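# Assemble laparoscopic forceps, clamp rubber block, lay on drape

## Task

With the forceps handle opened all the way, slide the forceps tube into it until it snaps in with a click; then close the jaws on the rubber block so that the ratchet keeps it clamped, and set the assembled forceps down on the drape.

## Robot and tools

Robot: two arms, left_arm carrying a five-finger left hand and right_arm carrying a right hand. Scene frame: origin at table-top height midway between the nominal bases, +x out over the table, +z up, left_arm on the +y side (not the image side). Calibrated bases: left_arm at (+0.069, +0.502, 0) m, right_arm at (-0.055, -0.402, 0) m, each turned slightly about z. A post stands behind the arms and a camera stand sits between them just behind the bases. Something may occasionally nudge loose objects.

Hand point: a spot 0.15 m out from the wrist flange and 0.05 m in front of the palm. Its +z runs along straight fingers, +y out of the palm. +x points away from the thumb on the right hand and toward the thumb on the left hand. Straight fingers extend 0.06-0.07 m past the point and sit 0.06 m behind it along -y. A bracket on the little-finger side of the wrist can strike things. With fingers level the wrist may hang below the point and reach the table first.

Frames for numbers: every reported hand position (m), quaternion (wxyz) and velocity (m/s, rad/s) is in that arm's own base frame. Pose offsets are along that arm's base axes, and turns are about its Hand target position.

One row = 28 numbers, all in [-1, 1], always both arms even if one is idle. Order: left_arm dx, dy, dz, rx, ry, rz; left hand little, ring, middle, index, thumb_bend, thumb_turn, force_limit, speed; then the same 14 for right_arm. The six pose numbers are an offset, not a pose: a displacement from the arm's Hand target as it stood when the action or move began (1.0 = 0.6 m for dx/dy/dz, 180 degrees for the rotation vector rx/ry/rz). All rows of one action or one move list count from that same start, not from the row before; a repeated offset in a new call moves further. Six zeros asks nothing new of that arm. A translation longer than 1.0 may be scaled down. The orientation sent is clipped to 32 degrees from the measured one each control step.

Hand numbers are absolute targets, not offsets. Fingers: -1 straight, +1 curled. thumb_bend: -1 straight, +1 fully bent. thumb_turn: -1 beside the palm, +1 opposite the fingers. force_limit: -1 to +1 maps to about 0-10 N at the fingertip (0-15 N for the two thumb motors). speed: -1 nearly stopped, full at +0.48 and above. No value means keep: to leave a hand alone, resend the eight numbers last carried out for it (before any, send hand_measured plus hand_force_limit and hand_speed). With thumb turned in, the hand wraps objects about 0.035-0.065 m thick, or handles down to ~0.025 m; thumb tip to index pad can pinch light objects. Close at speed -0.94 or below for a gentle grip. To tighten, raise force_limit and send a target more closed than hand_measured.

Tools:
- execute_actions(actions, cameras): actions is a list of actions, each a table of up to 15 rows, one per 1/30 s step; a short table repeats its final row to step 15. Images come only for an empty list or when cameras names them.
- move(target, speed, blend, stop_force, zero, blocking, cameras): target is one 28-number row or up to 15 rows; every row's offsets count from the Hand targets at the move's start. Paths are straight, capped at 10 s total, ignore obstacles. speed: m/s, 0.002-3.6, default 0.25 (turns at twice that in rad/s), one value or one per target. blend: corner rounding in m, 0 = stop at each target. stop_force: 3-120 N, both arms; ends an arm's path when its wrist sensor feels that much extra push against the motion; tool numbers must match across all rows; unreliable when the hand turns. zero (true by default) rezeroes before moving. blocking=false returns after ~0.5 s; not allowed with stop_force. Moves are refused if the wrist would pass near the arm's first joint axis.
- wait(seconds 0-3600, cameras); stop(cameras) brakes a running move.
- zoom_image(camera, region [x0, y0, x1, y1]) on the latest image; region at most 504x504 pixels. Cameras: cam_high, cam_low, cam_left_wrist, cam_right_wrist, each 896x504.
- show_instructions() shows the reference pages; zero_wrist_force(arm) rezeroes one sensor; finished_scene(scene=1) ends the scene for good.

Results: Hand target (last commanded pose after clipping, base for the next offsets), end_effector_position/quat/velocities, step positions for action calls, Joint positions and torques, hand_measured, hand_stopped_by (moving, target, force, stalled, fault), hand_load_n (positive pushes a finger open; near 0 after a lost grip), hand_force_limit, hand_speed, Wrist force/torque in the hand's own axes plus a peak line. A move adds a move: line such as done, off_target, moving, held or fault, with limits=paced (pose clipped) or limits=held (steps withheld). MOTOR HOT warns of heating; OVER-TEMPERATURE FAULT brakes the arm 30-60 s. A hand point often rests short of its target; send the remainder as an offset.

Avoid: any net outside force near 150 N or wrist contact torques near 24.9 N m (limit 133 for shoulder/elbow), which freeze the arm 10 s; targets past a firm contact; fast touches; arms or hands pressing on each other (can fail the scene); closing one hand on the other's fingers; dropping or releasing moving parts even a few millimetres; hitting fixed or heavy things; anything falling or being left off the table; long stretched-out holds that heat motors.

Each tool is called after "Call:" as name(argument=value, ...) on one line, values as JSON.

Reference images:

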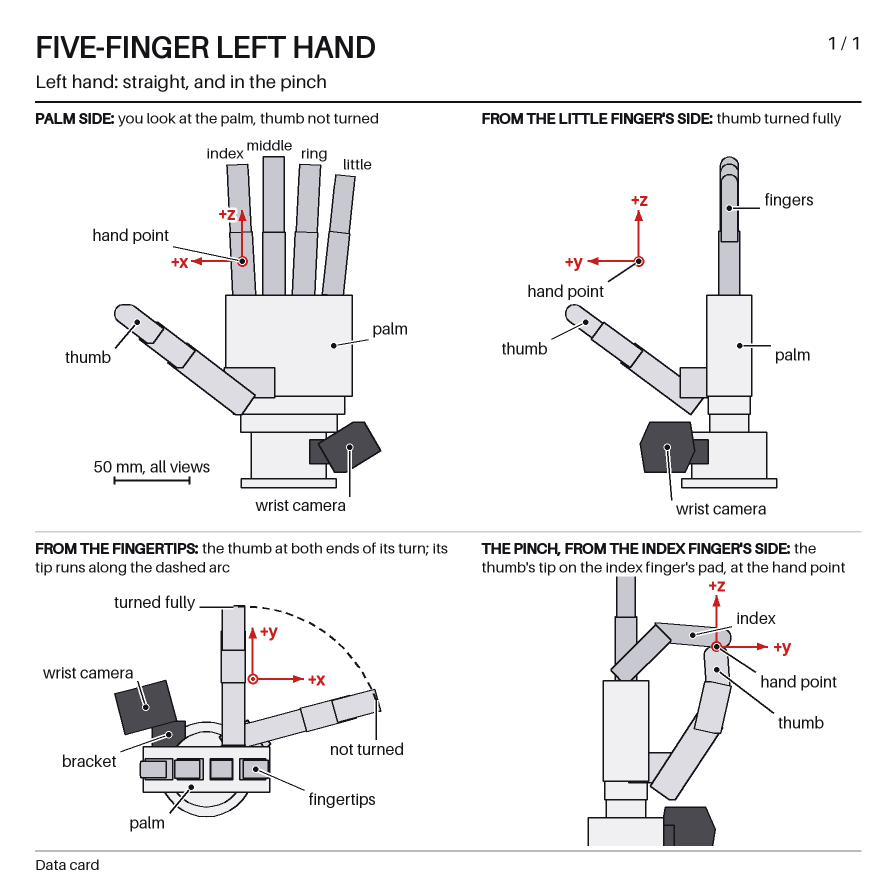

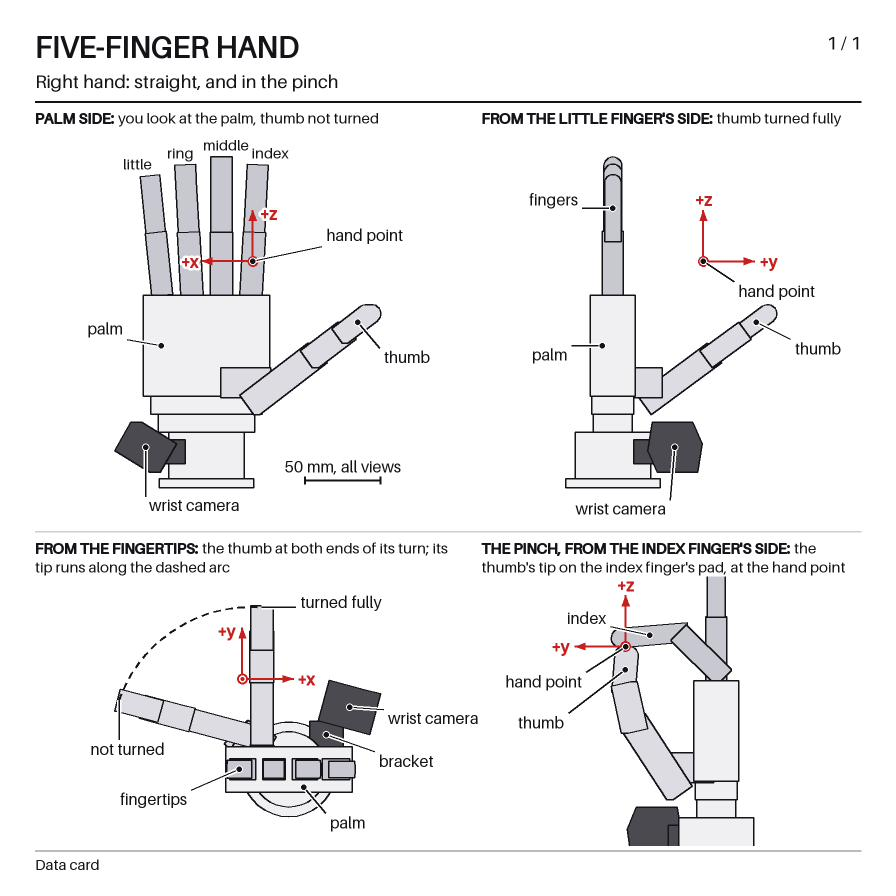

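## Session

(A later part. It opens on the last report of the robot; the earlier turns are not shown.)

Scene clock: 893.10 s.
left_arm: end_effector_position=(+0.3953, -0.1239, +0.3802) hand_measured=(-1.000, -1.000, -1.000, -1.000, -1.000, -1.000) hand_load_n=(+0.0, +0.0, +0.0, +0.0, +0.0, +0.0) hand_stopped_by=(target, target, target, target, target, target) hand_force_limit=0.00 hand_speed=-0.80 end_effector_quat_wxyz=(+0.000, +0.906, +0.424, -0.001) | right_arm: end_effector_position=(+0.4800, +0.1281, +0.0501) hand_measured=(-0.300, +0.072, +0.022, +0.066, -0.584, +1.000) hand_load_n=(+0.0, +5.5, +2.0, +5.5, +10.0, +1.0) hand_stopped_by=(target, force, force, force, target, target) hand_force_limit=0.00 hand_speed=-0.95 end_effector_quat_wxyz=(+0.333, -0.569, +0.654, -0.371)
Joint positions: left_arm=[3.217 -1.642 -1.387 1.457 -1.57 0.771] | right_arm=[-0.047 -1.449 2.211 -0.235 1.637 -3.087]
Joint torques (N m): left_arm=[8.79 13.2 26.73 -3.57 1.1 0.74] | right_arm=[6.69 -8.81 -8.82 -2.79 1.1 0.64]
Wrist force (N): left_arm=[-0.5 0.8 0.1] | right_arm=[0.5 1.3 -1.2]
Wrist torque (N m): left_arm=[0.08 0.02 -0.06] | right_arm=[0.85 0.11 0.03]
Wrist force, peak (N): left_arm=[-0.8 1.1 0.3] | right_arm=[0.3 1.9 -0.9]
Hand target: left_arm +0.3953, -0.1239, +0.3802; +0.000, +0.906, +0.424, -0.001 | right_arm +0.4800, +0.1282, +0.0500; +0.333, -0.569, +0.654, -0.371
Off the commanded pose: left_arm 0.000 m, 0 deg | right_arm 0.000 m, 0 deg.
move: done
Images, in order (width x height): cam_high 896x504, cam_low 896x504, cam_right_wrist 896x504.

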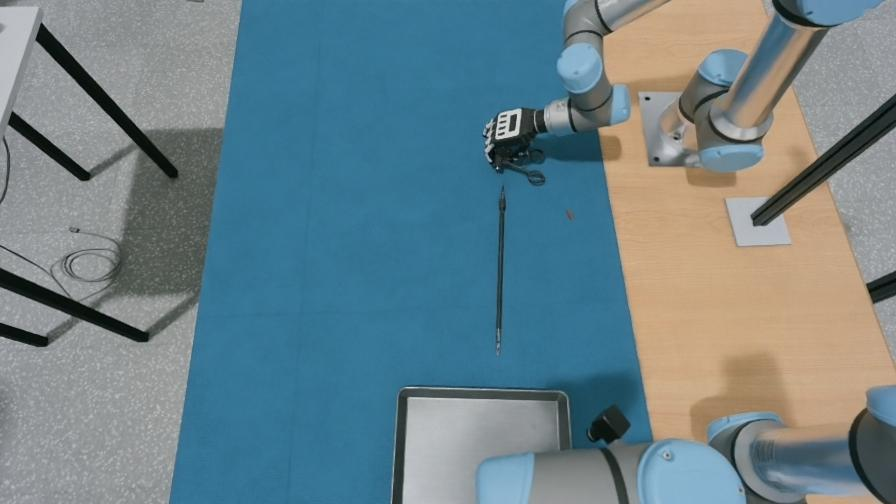

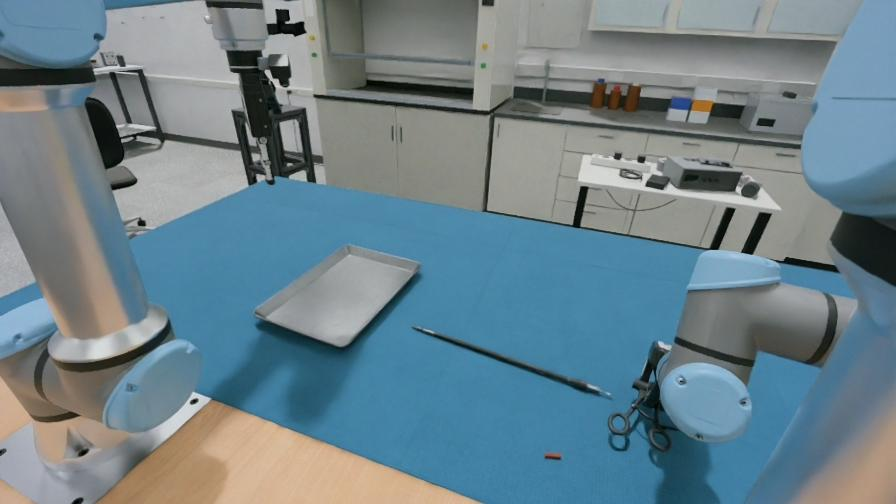

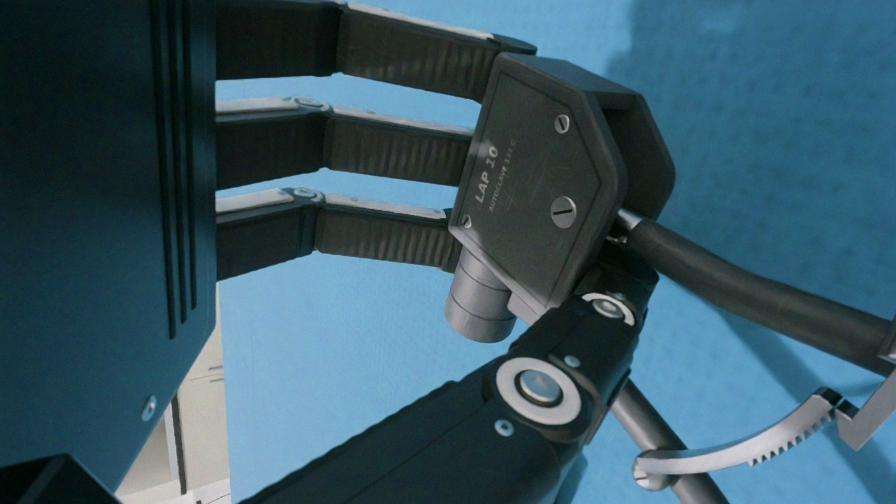

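Call:
move(target=[-0.05, -0.1, 0.0, 0, 0, -0.4, -1, -1, -1, -1, -1, -1, 0, -0.8, 0, 0, 0, 0, 0, 0, -0.3, 0.15, 0.17, 0.2, -0.58, 1, 0.0, -0.95], cameras=[], speed=0.3)

Call:
move(target=[-0.05, -0.1, 0.0, 0, 0, -0.4006, -1, -1, -1, -1, -1, -1, 0, -0.8, 0, 0, 0, 0, 0, 0, -0.3, 0.15, 0.17, 0.2, -0.58, 1, 0.0, -0.95], cameras=[], speed=0.3)

Call:
move(target=[-0.05, -0.1, -0.1, -0.0227, -0.3327, 0, -1, -1, 0, 0, -0.4, 1, 0, 0, 0, 0, 0, 0, 0, 0, -0.3, 0.15, 0.17, 0.2, -0.58, 1, 0.0, -0.95], cameras=["cam_left_wrist", "cam_high", "cam_low"], speed=0.3)

Scene clock: 922.97 s.
left_arm: end_effector_position=(+0.3653, -0.1839, +0.3802) hand_measured=(-1.000, -1.000, -1.000, -1.000, -1.000, -1.000) hand_load_n=(+0.0, +0.0, +0.0, +0.0, +0.0, +0.0) hand_stopped_by=(target, target, target, target, target, target) hand_force_limit=0.00 hand_speed=-0.80 end_effector_quat_wxyz=(+0.000, +0.982, -0.190, -0.001) | right_arm: end_effector_position=(+0.4800, +0.1282, +0.0500) hand_measured=(-0.300, +0.072, +0.022, +0.066, -0.584, +1.000) hand_load_n=(+0.0, +5.5, +2.0, +5.5, +9.5, +1.0) hand_stopped_by=(target, force, force, force, target, target) hand_force_limit=0.00 hand_speed=-0.95 end_effector_quat_wxyz=(+0.333, -0.569, +0.654, -0.371)
Joint positions: left_arm=[3.188 -1.722 -1.298 1.448 -1.571 1.999] | right_arm=[-0.047 -1.449 2.211 -0.235 1.637 -3.087]
Joint torques (N m): left_arm=[-9.7 15.94 29.45 -4.6 1.54 2.11] | right_arm=[6.55 -9.02 -8.82 -2.8 1.13 1.82]
Wrist force (N): left_arm=[-0.6 0.6 0.0] | right_arm=[0.3 1.4 -1.1]
Wrist torque (N m): left_arm=[0.06 0.03 -0.07] | right_arm=[0.85 0.13 0.02]
Wrist force, peak (N): left_arm=[-0.6 1.1 0.2] | right_arm=[0.6 1.5 -1.5]
Hand target: left_arm +0.3653, -0.1839, +0.3802; +0.000, +0.982, -0.190, -0.001 | right_arm +0.4800, +0.1282, +0.0500; +0.333, -0.569, +0.654, -0.371
Off the commanded pose: left_arm 0.000 m, 0 deg | right_arm 0.000 m, 0 deg.
move: done

Scene clock: 925.63 s.
left_arm: end_effector_position=(+0.3353, -0.2439, +0.3802) hand_measured=(-1.000, -1.000, -1.000, -1.000, -1.000, -1.000) hand_load_n=(+0.0, +0.0, +0.0, +0.0, +0.0, +0.0) hand_stopped_by=(target, target, target, target, target, target) hand_force_limit=0.00 hand_speed=-0.80 end_effector_quat_wxyz=(+0.000, +0.682, -0.731, +0.000) | right_arm: end_effector_position=(+0.4800, +0.1282, +0.0500) hand_measured=(-0.300, +0.072, +0.022, +0.066, -0.584, +1.000) hand_load_n=(+0.0, +5.5, +2.0, +5.5, +10.0, +1.0) hand_stopped_by=(target, force, force, force, target, target) hand_force_limit=0.00 hand_speed=-0.95 end_effector_quat_wxyz=(+0.333, -0.569, +0.654, -0.371)
Joint positions: left_arm=[2.939 -1.923 -1.041 1.393 -1.572 3.009] | right_arm=[-0.047 -1.449 2.211 -0.235 1.637 -3.087]
Joint torques (N m): left_arm=[-9.4 23.48 29.06 -4.62 1.49 1.76] | right_arm=[6.76 -9.15 -8.71 -2.75 1.1 1.84]
Wrist force (N): left_arm=[0.1 0.6 0.3] | right_arm=[0.3 1.1 -1.3]
Wrist torque (N m): left_arm=[0.05 -0.08 -0.02] | right_arm=[0.83 0.13 0.01]
Wrist force, peak (N): left_arm=[-0.6 1.0 0.5] | right_arm=[0.6 1.3 -1.5]
Hand target: left_arm +0.3353, -0.2439, +0.3802; +0.000, +0.682, -0.731, +0.000 | right_arm +0.4800, +0.1282, +0.0500; +0.333, -0.569, +0.654, -0.371
Off the commanded pose: left_arm 0.000 m, 0 deg | right_arm 0.000 m, 0 deg.
move: done

Scene clock: 928.00 s.
left_arm: end_effector_position=(+0.3053, -0.3039, +0.3202) hand_measured=(-1.000, -1.000, +0.000, +0.000, -0.400, +1.000) hand_load_n=(+0.0, +0.0, +0.0, +0.0, +0.0, +0.0) hand_stopped_by=(target, target, target, target, target, target) hand_force_limit=0.00 hand_speed=0.00 end_effector_quat_wxyz=(-0.342, +0.591, -0.633, +0.365) | right_arm: end_effector_position=(+0.4800, +0.1282, +0.0500) hand_measured=(-0.300, +0.072, +0.022, +0.066, -0.584, +1.000) hand_load_n=(+0.0, +5.5, +2.0, +5.5, +10.0, +1.0) hand_stopped_by=(target, force, force, force, target, target) hand_force_limit=0.00 hand_speed=-0.95 end_effector_quat_wxyz=(+0.333, -0.569, +0.654, -0.371)
Joint positions: left_arm=[2.488 -1.38 -1.763 2.537 -2.071 2.823] | right_arm=[-0.047 -1.449 2.211 -0.235 1.637 -3.087]
Joint torques (N m): left_arm=[-10.41 19.2 10.86 1.83 -1.86 1.9] | right_arm=[6.81 -9.23 -8.89 -2.71 1.09 1.9]
Wrist force (N): left_arm=[0.9 2.9 -0.3] | right_arm=[0.5 1.0 -1.5]
Wrist torque (N m): left_arm=[0.25 -0.25 0.00] | right_arm=[0.83 0.12 0.02]
Wrist force, peak (N): left_arm=[0.9 3.5 -0.4] | right_arm=[0.3 1.5 -1.4]
Hand target: left_arm +0.3053, -0.3039, +0.3202; -0.342, +0.591, -0.633, +0.365 | right_arm +0.4800, +0.1282, +0.0500; +0.333, -0.569, +0.654, -0.371
Off the commanded pose: left_arm 0.000 m, 0 deg | right_arm 0.000 m, 0 deg.
move: done
Images, in order (width x height): cam_high 896x504, cam_low 896x504, cam_left_wrist 896x504.

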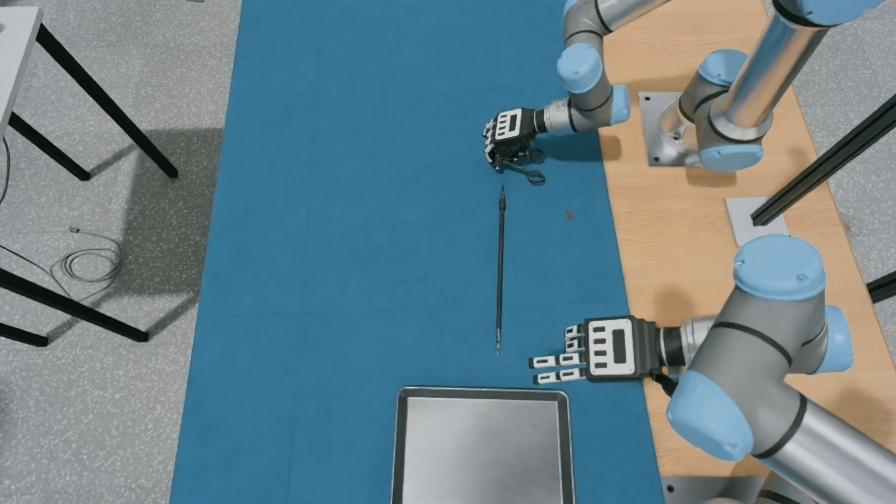

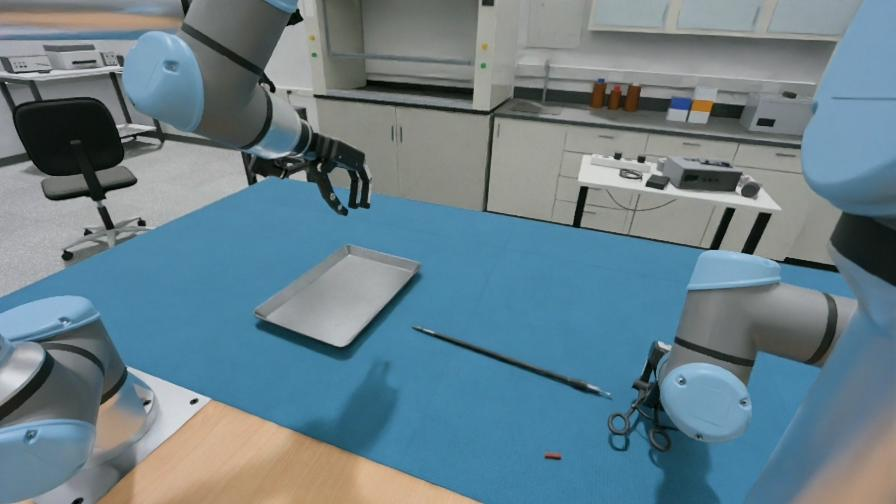

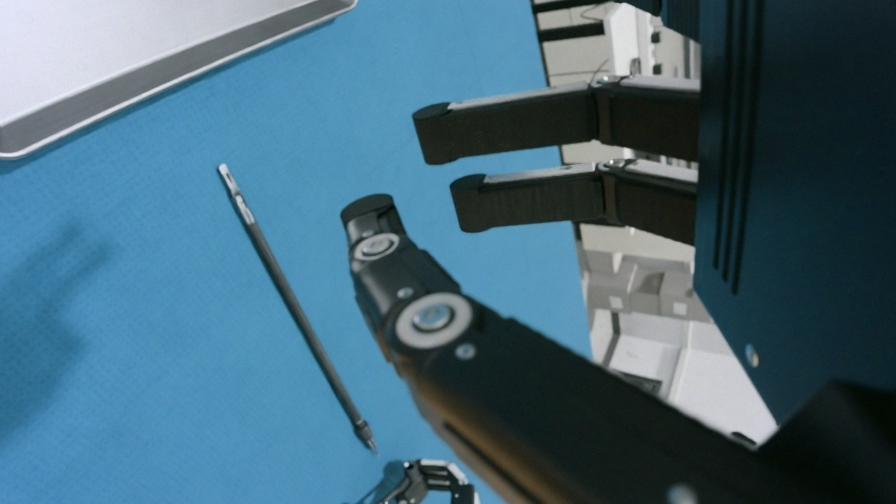

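Call:
move(target=[0.164, -0.3932, -0.35, 0, 0, 0, -1, -1, 0, 0, -0.4, 1, 0, 0, 0, 0, 0, 0, 0, 0, -0.3, 0.15, 0.17, 0.2, -0.58, 1, 0.0, -0.95], cameras=["cam_left_wrist", "cam_high", "cam_low"], speed=0.2)

Scene clock: 944.10 s.
left_arm: end_effector_position=(+0.4037, -0.5398, +0.1103) hand_measured=(-1.000, -1.000, +0.000, +0.000, -0.400, +1.000) hand_load_n=(+0.0, +0.0, +0.0, +0.0, +0.0, +0.0) hand_stopped_by=(target, target, target, target, target, target) hand_force_limit=0.00 hand_speed=0.00 end_effector_quat_wxyz=(-0.342, +0.591, -0.633, +0.365) end_effector_velocity=(+0.000, -0.001, -0.002) end_effector_angular_velocity=(+0.002, +0.001, +0.000) | right_arm: end_effector_position=(+0.4800, +0.1282, +0.0500) hand_measured=(-0.300, +0.072, +0.022, +0.066, -0.584, +1.000) hand_load_n=(+0.0, +5.5, +2.0, +5.5, +10.0, +1.0) hand_stopped_by=(target, force, force, force, target, target) hand_force_limit=0.00 hand_speed=-0.95 end_effector_quat_wxyz=(+0.333, -0.569, +0.654, -0.371)
Joint positions: left_arm=[2.235 -2.147 -1.403 2.838 -2.272 2.635] | right_arm=[-0.047 -1.449 2.211 -0.235 1.637 -3.087]
Joint velocities: left_arm=[0 -0.005 0.003 -0.001 0 0] | right_arm=[within noise]
Joint torques (N m): left_arm=[-10.12 34.4 29.82 -3 -2.08 -1.65] | right_arm=[6.99 -9.36 -9.29 -2.69 1.01 1.84]
Wrist force (N): left_arm=[0.4 2.7 -0.5] | right_arm=[0.5 1.1 -0.8]
Wrist torque (N m): left_arm=[0.22 -0.18 0.12] | right_arm=[0.81 0.10 0.02]
Wrist force, peak (N): left_arm=[1.5 3.4 0.2] | right_arm=[0.6 1.5 -1.4]
Hand target: left_arm +0.4037, -0.5398, +0.1102; -0.342, +0.591, -0.633, +0.365 | right_arm +0.4800, +0.1282, +0.0500; +0.333, -0.569, +0.654, -0.371
Off the commanded pose: left_arm 0.000 m, 0 deg | right_arm 0.000 m, 0 deg.
move: done
Images, in order (width x height): cam_high 896x504, cam_low 896x504, cam_left_wrist 896x504.

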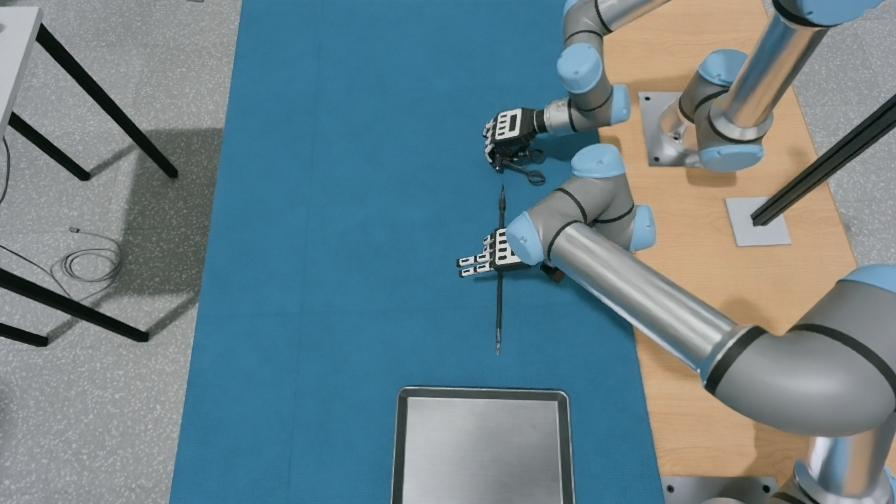

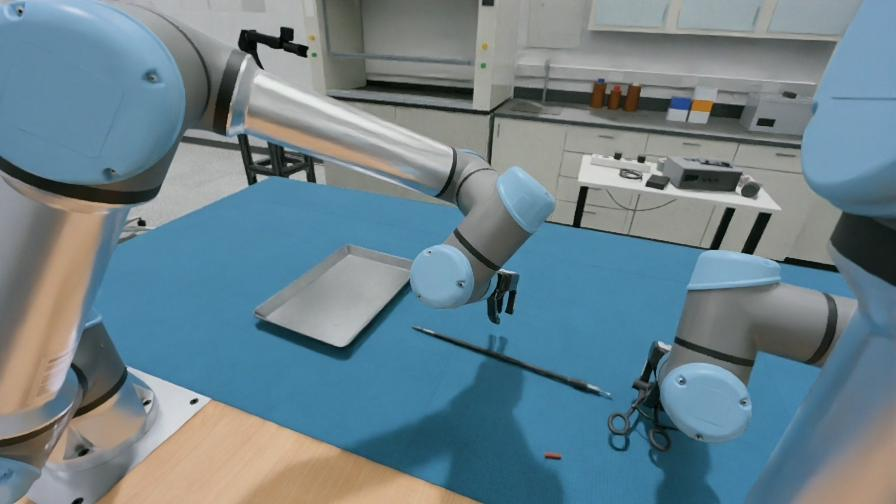

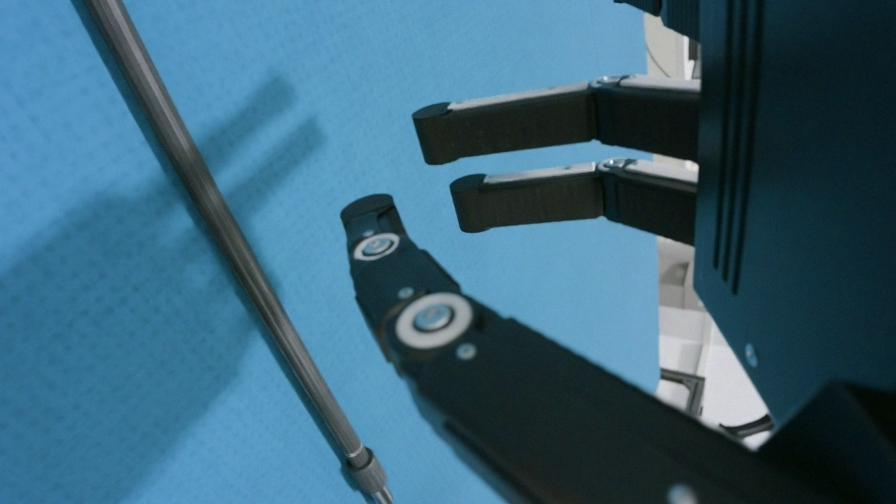

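Call:
move(target=[0.007, 0, -0.107, 0, 0, 0, -1, -1, 0, 0, -0.4, 1, 0, 0, 0, 0, 0, 0, 0, 0, -0.3, 0.15, 0.17, 0.2, -0.58, 1, 0.0, -0.95], cameras=["cam_left_wrist"], speed=0.1)

Scene clock: 956.33 s.
left_arm: end_effector_position=(+0.4079, -0.5398, +0.0461) hand_measured=(-1.000, -1.000, +0.000, +0.000, -0.400, +1.000) hand_load_n=(+0.0, +0.0, +0.0, +0.0, +0.0, +0.0) hand_stopped_by=(target, target, target, target, target, target) hand_force_limit=0.00 hand_speed=0.00 end_effector_quat_wxyz=(-0.342, +0.591, -0.633, +0.365) | right_arm: end_effector_position=(+0.4800, +0.1282, +0.0500) hand_measured=(-0.300, +0.072, +0.022, +0.066, -0.584, +1.000) hand_load_n=(+0.0, +5.5, +2.0, +5.5, +9.5, +1.0) hand_stopped_by=(target, force, force, force, target, target) hand_force_limit=0.00 hand_speed=-0.95 end_effector_quat_wxyz=(+0.333, -0.569, +0.654, -0.371)
Joint positions: left_arm=[2.241 -2.22 -1.462 2.974 -2.267 2.64] | right_arm=[-0.047 -1.449 2.211 -0.235 1.637 -3.087]
Joint torques (N m): left_arm=[8.85 35.78 7.72 1.52 0.64 2.07] | right_arm=[7.17 -8.87 -9.08 -2.73 0.97 1.9]
Wrist force (N): left_arm=[0.4 2.9 -0.6] | right_arm=[0.4 1.0 -0.9]
Wrist torque (N m): left_arm=[0.26 -0.19 -0.02] | right_arm=[0.80 0.11 0.02]
Wrist force, peak (N): left_arm=[0.8 3.6 -0.2] | right_arm=[0.3 1.6 -1.4]
Hand target: left_arm +0.4079, -0.5398, +0.0460; -0.342, +0.591, -0.633, +0.365 | right_arm +0.4800, +0.1282, +0.0500; +0.333, -0.569, +0.654, -0.371
Off the commanded pose: left_arm 0.000 m, 0 deg | right_arm 0.000 m, 0 deg.
move: done

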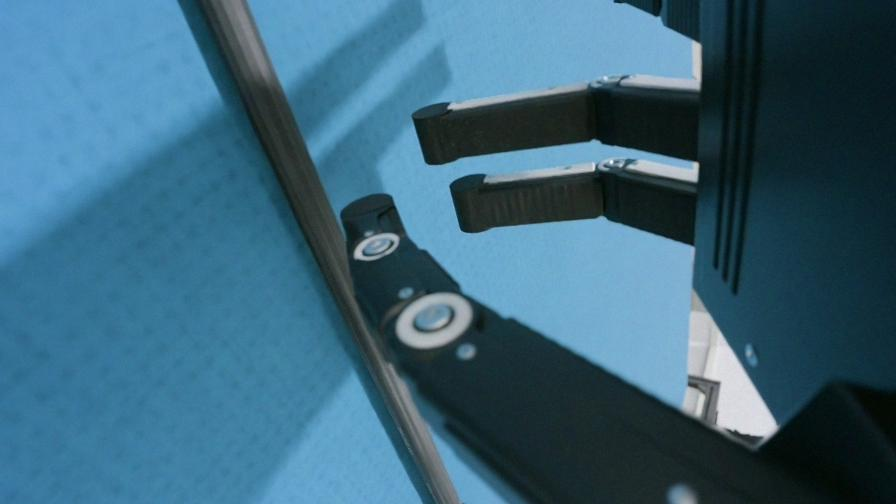

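Call:
move(target=[0.0, 0, -0.0517, 0, 0, 0, -1, -1, 0, 0, -0.4, 1, 0, 0, 0, 0, 0, 0, 0, 0, -0.3, 0.15, 0.17, 0.2, -0.58, 1, 0.0, -0.95], cameras=["cam_left_wrist"], speed=0.02, stop_force=3)

Scene clock: 982.77 s.
left_arm: end_effector_position=(+0.4079, -0.5398, +0.0228) hand_measured=(-1.000, -1.000, +0.000, +0.000, -0.400, +1.000) hand_load_n=(+0.0, +0.0, +0.0, +0.0, +0.0, +0.0) hand_stopped_by=(target, target, target, target, target, target) hand_force_limit=0.00 hand_speed=0.00 end_effector_quat_wxyz=(-0.342, +0.591, -0.633, +0.365) | right_arm: end_effector_position=(+0.4800, +0.1282, +0.0500) hand_measured=(-0.300, +0.072, +0.022, +0.066, -0.584, +1.000) hand_load_n=(+0.0, +6.0, +2.0, +5.5, +10.0, +1.0) hand_stopped_by=(target, force, force, force, target, target) hand_force_limit=0.00 hand_speed=-0.95 end_effector_quat_wxyz=(+0.333, -0.569, +0.654, -0.371)
Joint positions: left_arm=[2.241 -2.25 -1.48 3.021 -2.267 2.64] | right_arm=[-0.047 -1.449 2.211 -0.235 1.637 -3.087]
Joint torques (N m): left_arm=[8.85 50.76 27.45 -2.75 0.27 -0.07] | right_arm=[6.65 -9.39 -9.46 -2.68 0.95 1.87]
Wrist force (N): left_arm=[0.6 1.3 -1.1] | right_arm=[0.4 1.3 -1.2]
Wrist torque (N m): left_arm=[0.25 -0.21 0.01] | right_arm=[0.85 0.12 0.02]
Wrist force, peak (N): left_arm=[-0.2 -9.1 -4.4] | right_arm=[0.4 1.5 -1.4]
Hand target: left_arm +0.4079, -0.5398, +0.0228; -0.342, +0.591, -0.633, +0.365 (not the last commanded pose) | right_arm +0.4800, +0.1282, +0.0500; +0.333, -0.569, +0.654, -0.371
Off the commanded pose: left_arm 0.008 m, 0 deg | right_arm 0.000 m, 0 deg.
move: contact (left_arm)

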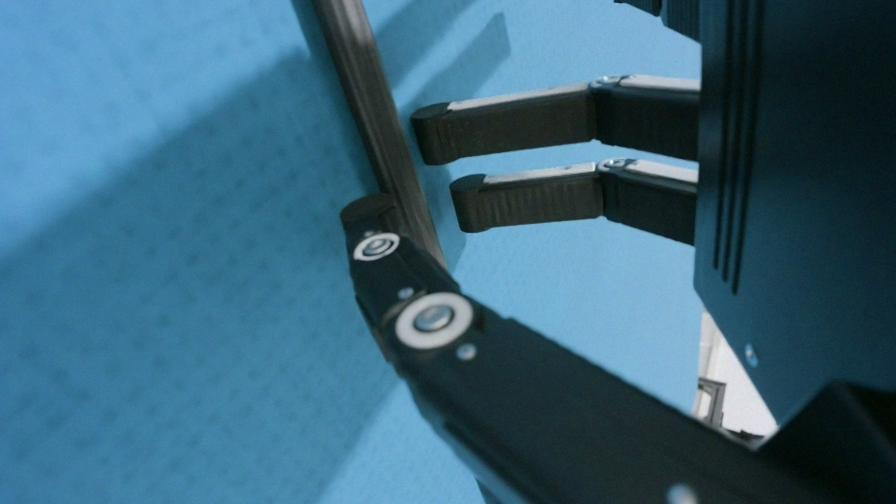

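Call:
move(target=[0.0, 0, 0.04, 0, 0, 0, -1, 0, -1, 0, -0.4, 1, 0, 0, 0, 0, 0, 0, 0, 0, -0.3, 0.15, 0.17, 0.2, -0.58, 1, 0.0, -0.95], cameras=["cam_left_wrist", "cam_high"], speed=0.05)

Scene clock: 1016.47 s.
left_arm: end_effector_position=(+0.4079, -0.5398, +0.0467) hand_measured=(-1.000, +0.000, -1.000, +0.000, -0.400, +1.000) hand_load_n=(+0.0, +0.0, +0.0, +0.0, +0.0, +0.0) hand_stopped_by=(target, target, target, target, target, target) hand_force_limit=0.00 hand_speed=0.00 end_effector_quat_wxyz=(-0.342, +0.591, -0.633, +0.365) | right_arm: end_effector_position=(+0.4800, +0.1282, +0.0500) hand_measured=(-0.300, +0.072, +0.022, +0.066, -0.584, +1.000) hand_load_n=(+0.0, +5.5, +2.0, +5.5, +10.0, +1.0) hand_stopped_by=(target, force, force, force, target, target) hand_force_limit=0.00 hand_speed=-0.95 end_effector_quat_wxyz=(+0.333, -0.569, +0.654, -0.371)
Joint positions: left_arm=[2.241 -2.219 -1.462 2.972 -2.267 2.641] | right_arm=[-0.047 -1.449 2.211 -0.235 1.637 -3.087]
Joint torques (N m): left_arm=[-7.71 49.76 29.04 -2.83 0.73 -0.85] | right_arm=[6.77 -9.41 -10.05 -2.6 0.42 1.92]
Wrist force (N): left_arm=[0.5 2.8 -0.5] | right_arm=[0.3 1.0 -1.2]
Wrist torque (N m): left_arm=[0.23 -0.20 -0.02] | right_arm=[0.81 0.13 0.01]
Wrist force, peak (N): left_arm=[0.7 3.3 -0.5] | right_arm=[0.4 1.7 -1.5]
Hand target: left_arm +0.4079, -0.5398, +0.0468; -0.342, +0.591, -0.633, +0.365 | right_arm +0.4800, +0.1282, +0.0500; +0.333, -0.569, +0.654, -0.371
Off the commanded pose: left_arm 0.000 m, 0 deg | right_arm 0.000 m, 0 deg.
move: done
Images, in order (width x height): cam_high 896x504, cam_left_wrist 896x504.

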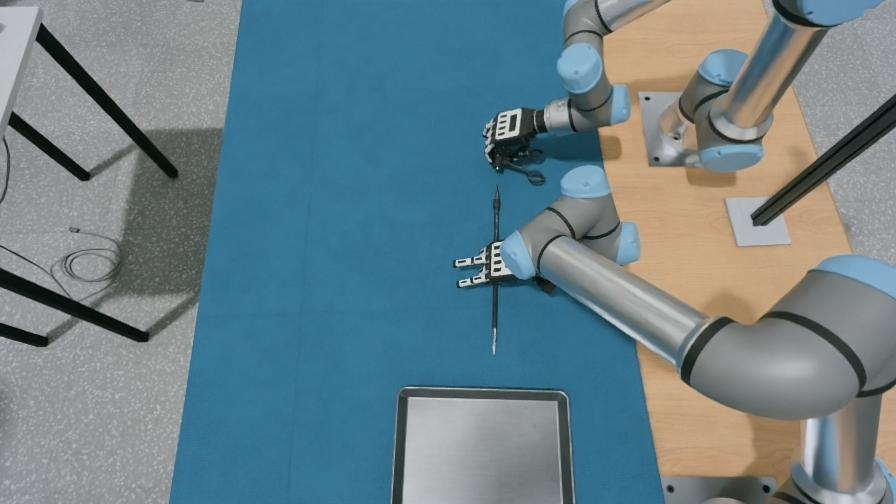

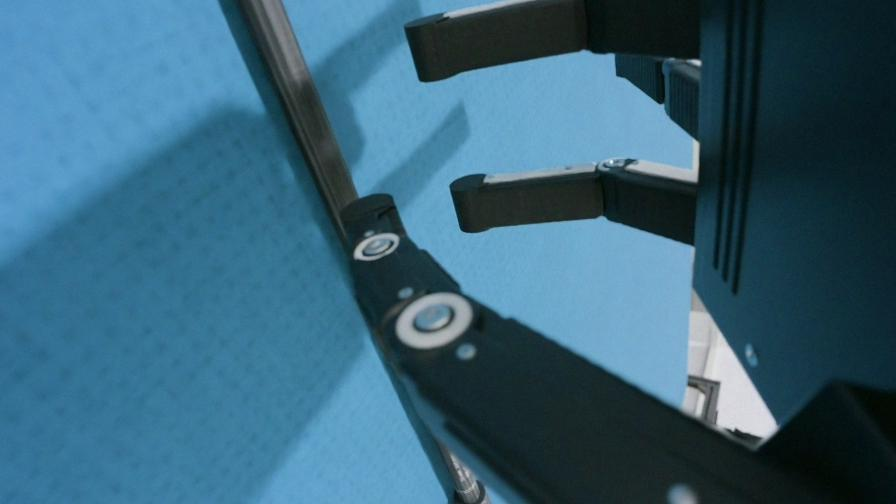

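Call:
move(target=[0.01, -0.0007, -0.03, 0, 0, 0, -1, -0.1, -1, -0.1, -0.4, 1, 0, 0, 0, 0, 0, 0, 0, 0, -0.3, 0.15, 0.17, 0.2, -0.58, 1, 0.0, -0.95], cameras=["cam_left_wrist"], speed=0.03, stop_force=3)

Scene clock: 1037.73 s.
left_arm: end_effector_position=(+0.4139, -0.5402, +0.0288) hand_measured=(-1.000, -0.100, -1.000, -0.100, -0.400, +1.000) hand_load_n=(+0.0, +0.0, +0.0, +0.0, +0.0, +0.0) hand_stopped_by=(target, target, target, target, target, target) hand_force_limit=0.00 hand_speed=0.00 end_effector_quat_wxyz=(-0.342, +0.591, -0.633, +0.365) | right_arm: end_effector_position=(+0.4800, +0.1282, +0.0500) hand_measured=(-0.300, +0.072, +0.022, +0.066, -0.584, +1.000) hand_load_n=(+0.0, +6.0, +2.0, +5.5, +10.0, +1.0) hand_stopped_by=(target, force, force, force, target, target) hand_force_limit=0.00 hand_speed=-0.95 end_effector_quat_wxyz=(+0.333, -0.569, +0.654, -0.371)
Joint positions: left_arm=[2.25 -2.247 -1.466 3.008 -2.261 2.648] | right_arm=[-0.047 -1.449 2.211 -0.235 1.637 -3.087]
Joint torques (N m): left_arm=[9.32 35.81 7.43 1.69 0.66 1.88] | right_arm=[6.25 -9.33 -10.13 -2.47 0.24 1.91]
Wrist force (N): left_arm=[0.6 2.7 -0.5] | right_arm=[0.3 1.2 -1.3]
Wrist torque (N m): left_arm=[0.22 -0.22 -0.02] | right_arm=[0.85 0.15 0.02]
Wrist force, peak (N): left_arm=[0.9 3.2 -0.5] | right_arm=[0.6 1.4 -1.6]
Hand target: left_arm +0.4139, -0.5402, +0.0288; -0.342, +0.591, -0.633, +0.365 | right_arm +0.4800, +0.1282, +0.0500; +0.333, -0.569, +0.654, -0.371
Off the commanded pose: left_arm 0.000 m, 0 deg | right_arm 0.000 m, 0 deg.
move: done

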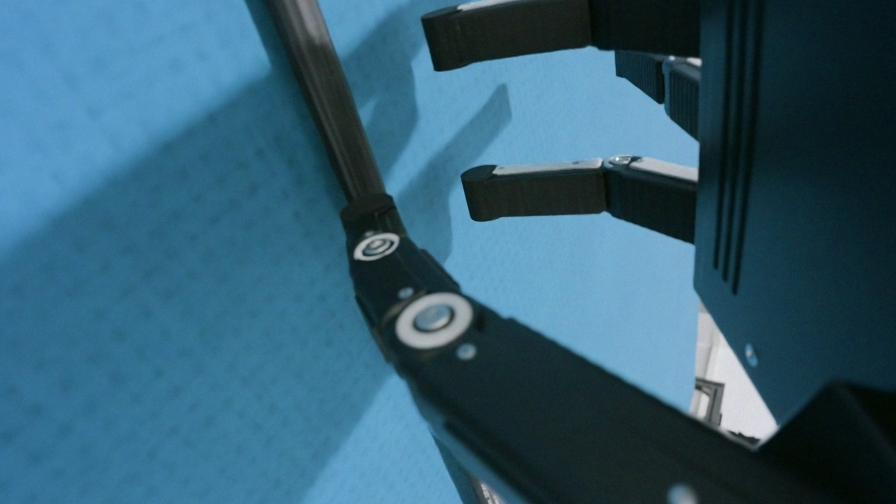

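Call:
move(target=[0.0, 0, -0.0205, 0, 0, 0, -1, -0.1, -1, -0.1, -0.4, 1, 0, 0, 0, 0, 0, 0, 0, 0, -0.3, 0.15, 0.17, 0.2, -0.58, 1, 0.0, -0.95], cameras=["cam_left_wrist"], speed=0.015, stop_force=3)

Scene clock: 1046.43 s.
left_arm: end_effector_position=(+0.4139, -0.5402, +0.0184) hand_measured=(-1.000, -0.100, -1.000, -0.100, -0.400, +1.000) hand_load_n=(+0.0, +0.0, +0.0, +0.0, +0.0, +0.0) hand_stopped_by=(target, target, target, target, target, target) hand_force_limit=0.00 hand_speed=0.00 end_effector_quat_wxyz=(-0.342, +0.591, -0.633, +0.365) | right_arm: end_effector_position=(+0.4800, +0.1282, +0.0500) hand_measured=(-0.300, +0.072, +0.022, +0.066, -0.584, +1.000) hand_load_n=(+0.0, +6.0, +2.0, +6.0, +10.0, +1.5) hand_stopped_by=(target, force, force, force, target, target) hand_force_limit=0.00 hand_speed=-0.95 end_effector_quat_wxyz=(+0.333, -0.569, +0.654, -0.371)
Joint positions: left_arm=[2.25 -2.26 -1.473 3.029 -2.261 2.648] | right_arm=[-0.047 -1.449 2.211 -0.235 1.637 -3.087]
Joint torques (N m): left_arm=[9.04 50.14 27.03 -2.72 0.44 0.53] | right_arm=[6.95 -9.15 -10.82 -2.53 0.15 1.84]
Wrist force (N): left_arm=[0.8 0.8 -1.4] | right_arm=[0.4 1.3 -1.2]
Wrist torque (N m): left_arm=[0.21 -0.25 0.02] | right_arm=[0.85 0.11 0.02]
Wrist force, peak (N): left_arm=[-1.0 -8.3 -6.0] | right_arm=[0.5 1.5 -1.5]
Hand target: left_arm +0.4139, -0.5402, +0.0184; -0.342, +0.591, -0.633, +0.365 (not the last commanded pose) | right_arm +0.4800, +0.1282, +0.0500; +0.333, -0.569, +0.654, -0.371
Off the commanded pose: left_arm 0.002 m, 0 deg | right_arm 0.000 m, 0 deg.
move: contact (left_arm)

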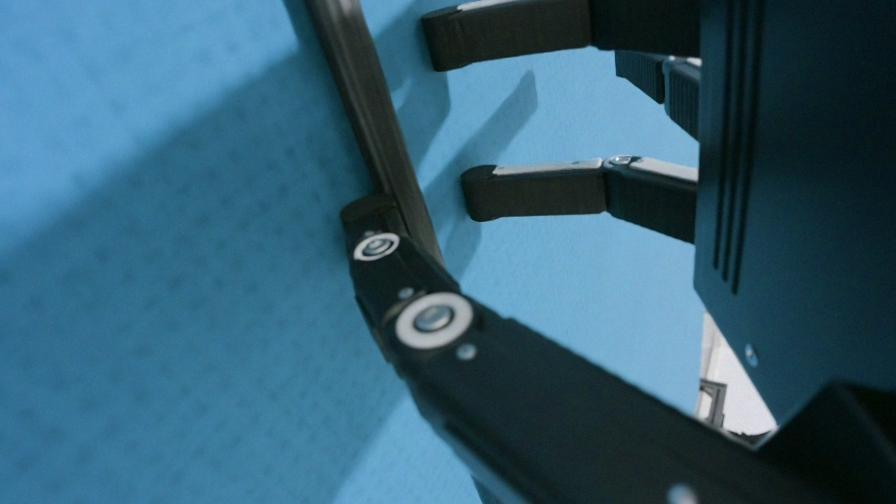

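Call:
move(target=[0.0, 0, 0, 0, 0, 0, -1, 0.3, -1, 0.4, -0.4, 1, -0.5, -0.93, 0, 0, 0, 0, 0, 0, -0.3, 0.15, 0.17, 0.2, -0.58, 1, 0.0, -0.95], cameras=["cam_left_wrist"])

Scene clock: 1053.43 s.
left_arm: end_effector_position=(+0.4139, -0.5402, +0.0184) hand_measured=(-1.000, +0.298, -1.000, +0.280, -0.402, +1.000) hand_load_n=(+0.0, +3.0, +0.0, +2.0, +5.0, +0.5) hand_stopped_by=(target, force, target, force, target, target) hand_force_limit=-0.50 hand_speed=-0.93 end_effector_quat_wxyz=(-0.342, +0.591, -0.633, +0.365) | right_arm: end_effector_position=(+0.4800, +0.1282, +0.0500) hand_measured=(-0.300, +0.072, +0.022, +0.066, -0.584, +1.000) hand_load_n=(+0.0, +5.5, +2.0, +5.5, +10.0, +1.0) hand_stopped_by=(target, force, force, force, target, target) hand_force_limit=0.00 hand_speed=-0.95 end_effector_quat_wxyz=(+0.333, -0.569, +0.654, -0.371)
Joint positions: left_arm=[2.25 -2.26 -1.473 3.029 -2.261 2.648] | right_arm=[-0.047 -1.449 2.211 -0.235 1.637 -3.087]
Joint torques (N m): left_arm=[6.72 49.33 21.28 0.9 0.43 0.45] | right_arm=[6 -9.1 -10.47 -2.38 0.16 1.84]
Wrist force (N): left_arm=[0.4 3.1 -0.3] | right_arm=[0.3 1.2 -1.3]
Wrist torque (N m): left_arm=[0.23 -0.16 -0.03] | right_arm=[0.85 0.14 0.01]
Wrist force, peak (N): left_arm=[0.8 3.9 -0.1] | right_arm=[0.3 1.5 -1.4]
Hand target: left_arm +0.4139, -0.5402, +0.0184; -0.342, +0.591, -0.633, +0.365 | right_arm +0.4800, +0.1282, +0.0500; +0.333, -0.569, +0.654, -0.371
Off the commanded pose: left_arm 0.000 m, 0 deg | right_arm 0.000 m, 0 deg.
move: done

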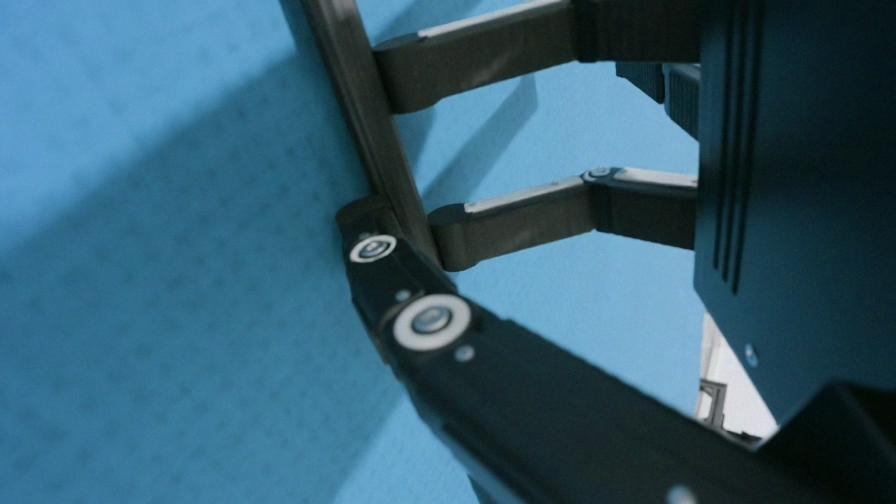

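Call:
move(target=[0.0, 0, 0, 0, 0, 0, -1, 0.3, -1, 0.5, -0.4, 1, 0.4, -0.93, 0, 0, 0, 0, 0, 0, -0.3, 0.15, 0.17, 0.2, -0.58, 1, 0.0, -0.95], cameras=[])

Call:
move(target=[0.0, 0, 0.025, 0, 0, 0, -1, 0.3, -1, 0.5, -0.4, 1, 0.4, -0.93, 0, 0, 0, 0, 0, 0, -0.3, 0.15, 0.17, 0.2, -0.58, 1, 0.0, -0.95], cameras=["cam_left_wrist", "cam_high", "cam_low"], speed=0.02)

Call:
zoom_image(camera="cam_high", region=[450, 140, 570, 260])

Call:
zoom_image(camera="cam_low", region=[400, 260, 720, 440])

Scene clock: 1060.93 s.
left_arm: end_effector_position=(+0.4139, -0.5402, +0.0184) hand_measured=(-1.000, +0.298, -1.000, +0.304, -0.402, +1.000) hand_load_n=(+0.0, +1.0, +0.0, +6.5, +7.0, +0.0) hand_stopped_by=(target, force, target, force, target, target) hand_force_limit=0.40 hand_speed=-0.93 end_effector_quat_wxyz=(-0.342, +0.591, -0.633, +0.365) | right_arm: end_effector_position=(+0.4800, +0.1282, +0.0500) hand_measured=(-0.300, +0.072, +0.022, +0.066, -0.584, +1.000) hand_load_n=(+0.0, +5.5, +2.0, +5.5, +10.0, +1.0) hand_stopped_by=(target, force, force, force, target, target) hand_force_limit=0.00 hand_speed=-0.95 end_effector_quat_wxyz=(+0.333, -0.569, +0.654, -0.371)
Joint positions: left_arm=[2.25 -2.26 -1.473 3.029 -2.261 2.648] | right_arm=[-0.047 -1.449 2.211 -0.235 1.637 -3.087]
Joint torques (N m): left_arm=[5.37 47.76 12.67 0.84 0.4 0.35] | right_arm=[6.83 -9.2 -10.6 -2.42 0.14 1.86]
Wrist force (N): left_arm=[0.7 0.6 -0.2] | right_arm=[0.2 1.2 -1.3]
Wrist torque (N m): left_arm=[0.03 -0.23 0.04] | right_arm=[0.85 0.16 0.01]
Wrist force, peak (N): left_arm=[0.9 3.4 -0.2] | right_arm=[0.6 1.7 -1.2]
Hand target: left_arm +0.4139, -0.5402, +0.0184; -0.342, +0.591, -0.633, +0.365 | right_arm +0.4800, +0.1282, +0.0500; +0.333, -0.569, +0.654, -0.371
Off the commanded pose: left_arm 0.000 m, 0 deg | right_arm 0.000 m, 0 deg.
move: done

Scene clock: 1062.00 s.
left_arm: end_effector_position=(+0.4139, -0.5402, +0.0334) hand_measured=(-1.000, +0.298, -1.000, +0.304, -0.402, +1.000) hand_load_n=(+0.0, +2.0, +0.0, +5.0, +7.5, +0.0) hand_stopped_by=(target, force, target, force, target, target) hand_force_limit=0.40 hand_speed=-0.93 end_effector_quat_wxyz=(-0.342, +0.591, -0.633, +0.365) | right_arm: end_effector_position=(+0.4800, +0.1282, +0.0500) hand_measured=(-0.300, +0.072, +0.022, +0.066, -0.584, +1.000) hand_load_n=(+0.0, +5.5, +2.0, +5.5, +10.0, +1.5) hand_stopped_by=(target, force, force, force, target, target) hand_force_limit=0.00 hand_speed=-0.95 end_effector_quat_wxyz=(+0.333, -0.569, +0.654, -0.371)
Joint positions: left_arm=[2.25 -2.241 -1.463 2.999 -2.261 2.648] | right_arm=[-0.047 -1.449 2.211 -0.235 1.637 -3.087]
Joint torques (N m): left_arm=[6.8 52.25 28.61 -2.72 0.71 1.37] | right_arm=[6.8 -9.56 -10.66 -2.42 0.05 1.86]
Wrist force (N): left_arm=[0.4 3.8 0.2] | right_arm=[0.2 1.3 -1.1]
Wrist torque (N m): left_arm=[0.26 -0.18 -0.03] | right_arm=[0.85 0.14 0.02]
Wrist force, peak (N): left_arm=[0.5 4.3 -0.1] | right_arm=[0.4 1.5 -1.4]
Hand target: left_arm +0.4139, -0.5402, +0.0334; -0.342, +0.591, -0.633, +0.365 | right_arm +0.4800, +0.1282, +0.0500; +0.333, -0.569, +0.654, -0.371
Off the commanded pose: left_arm 0.000 m, 0 deg | right_arm 0.000 m, 0 deg.
move: done
Images, in order (width x height): cam_high 896x504, cam_low 896x504, cam_left_wrist 896x504.

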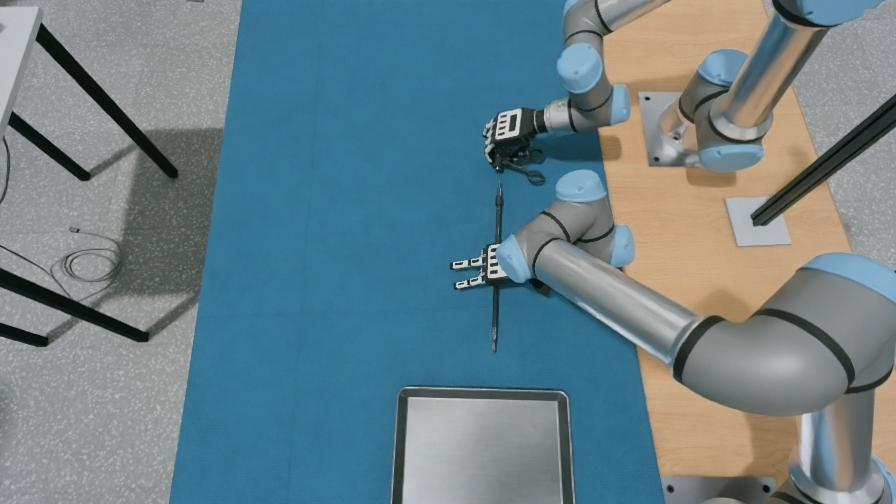

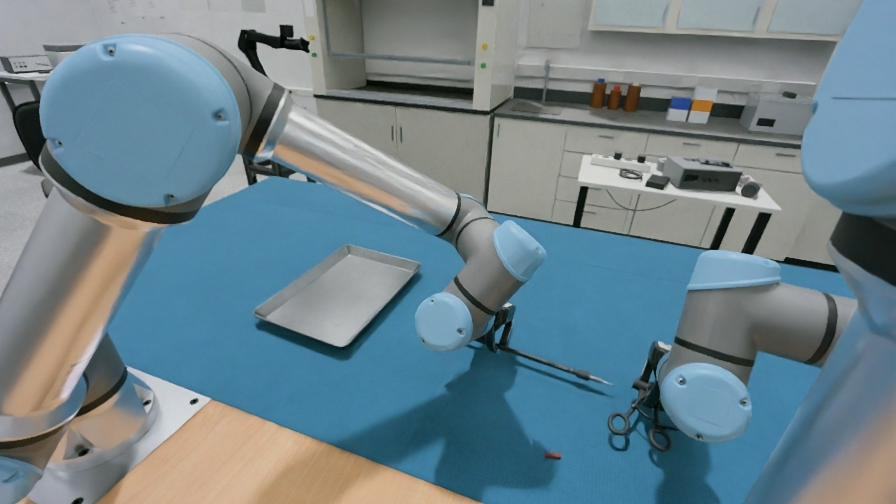

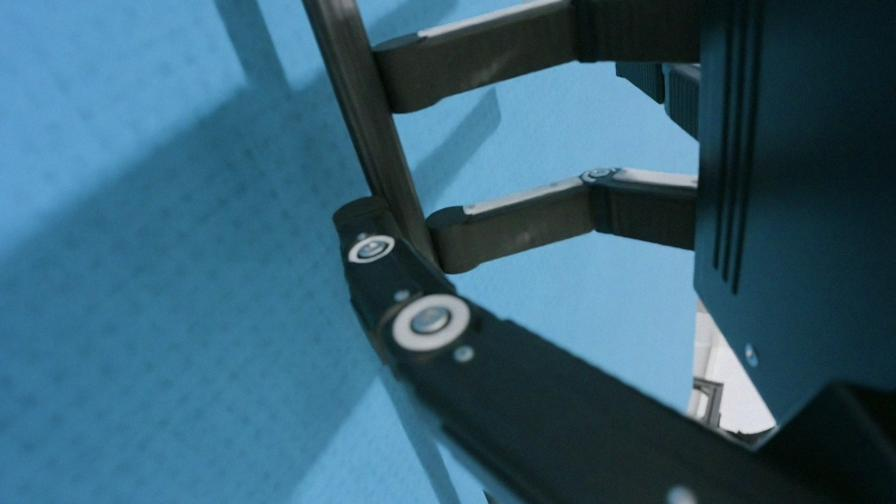

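Scaled by 4.200 from the camera's image (finer frame: 1280x720).

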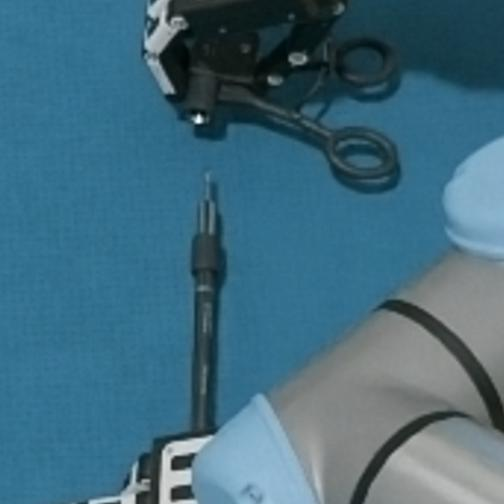

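Scaled by 1.575 from the camera's image (finer frame: 1280x720).

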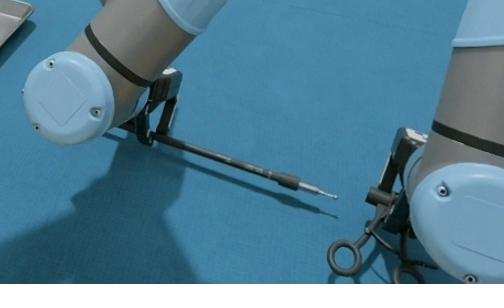

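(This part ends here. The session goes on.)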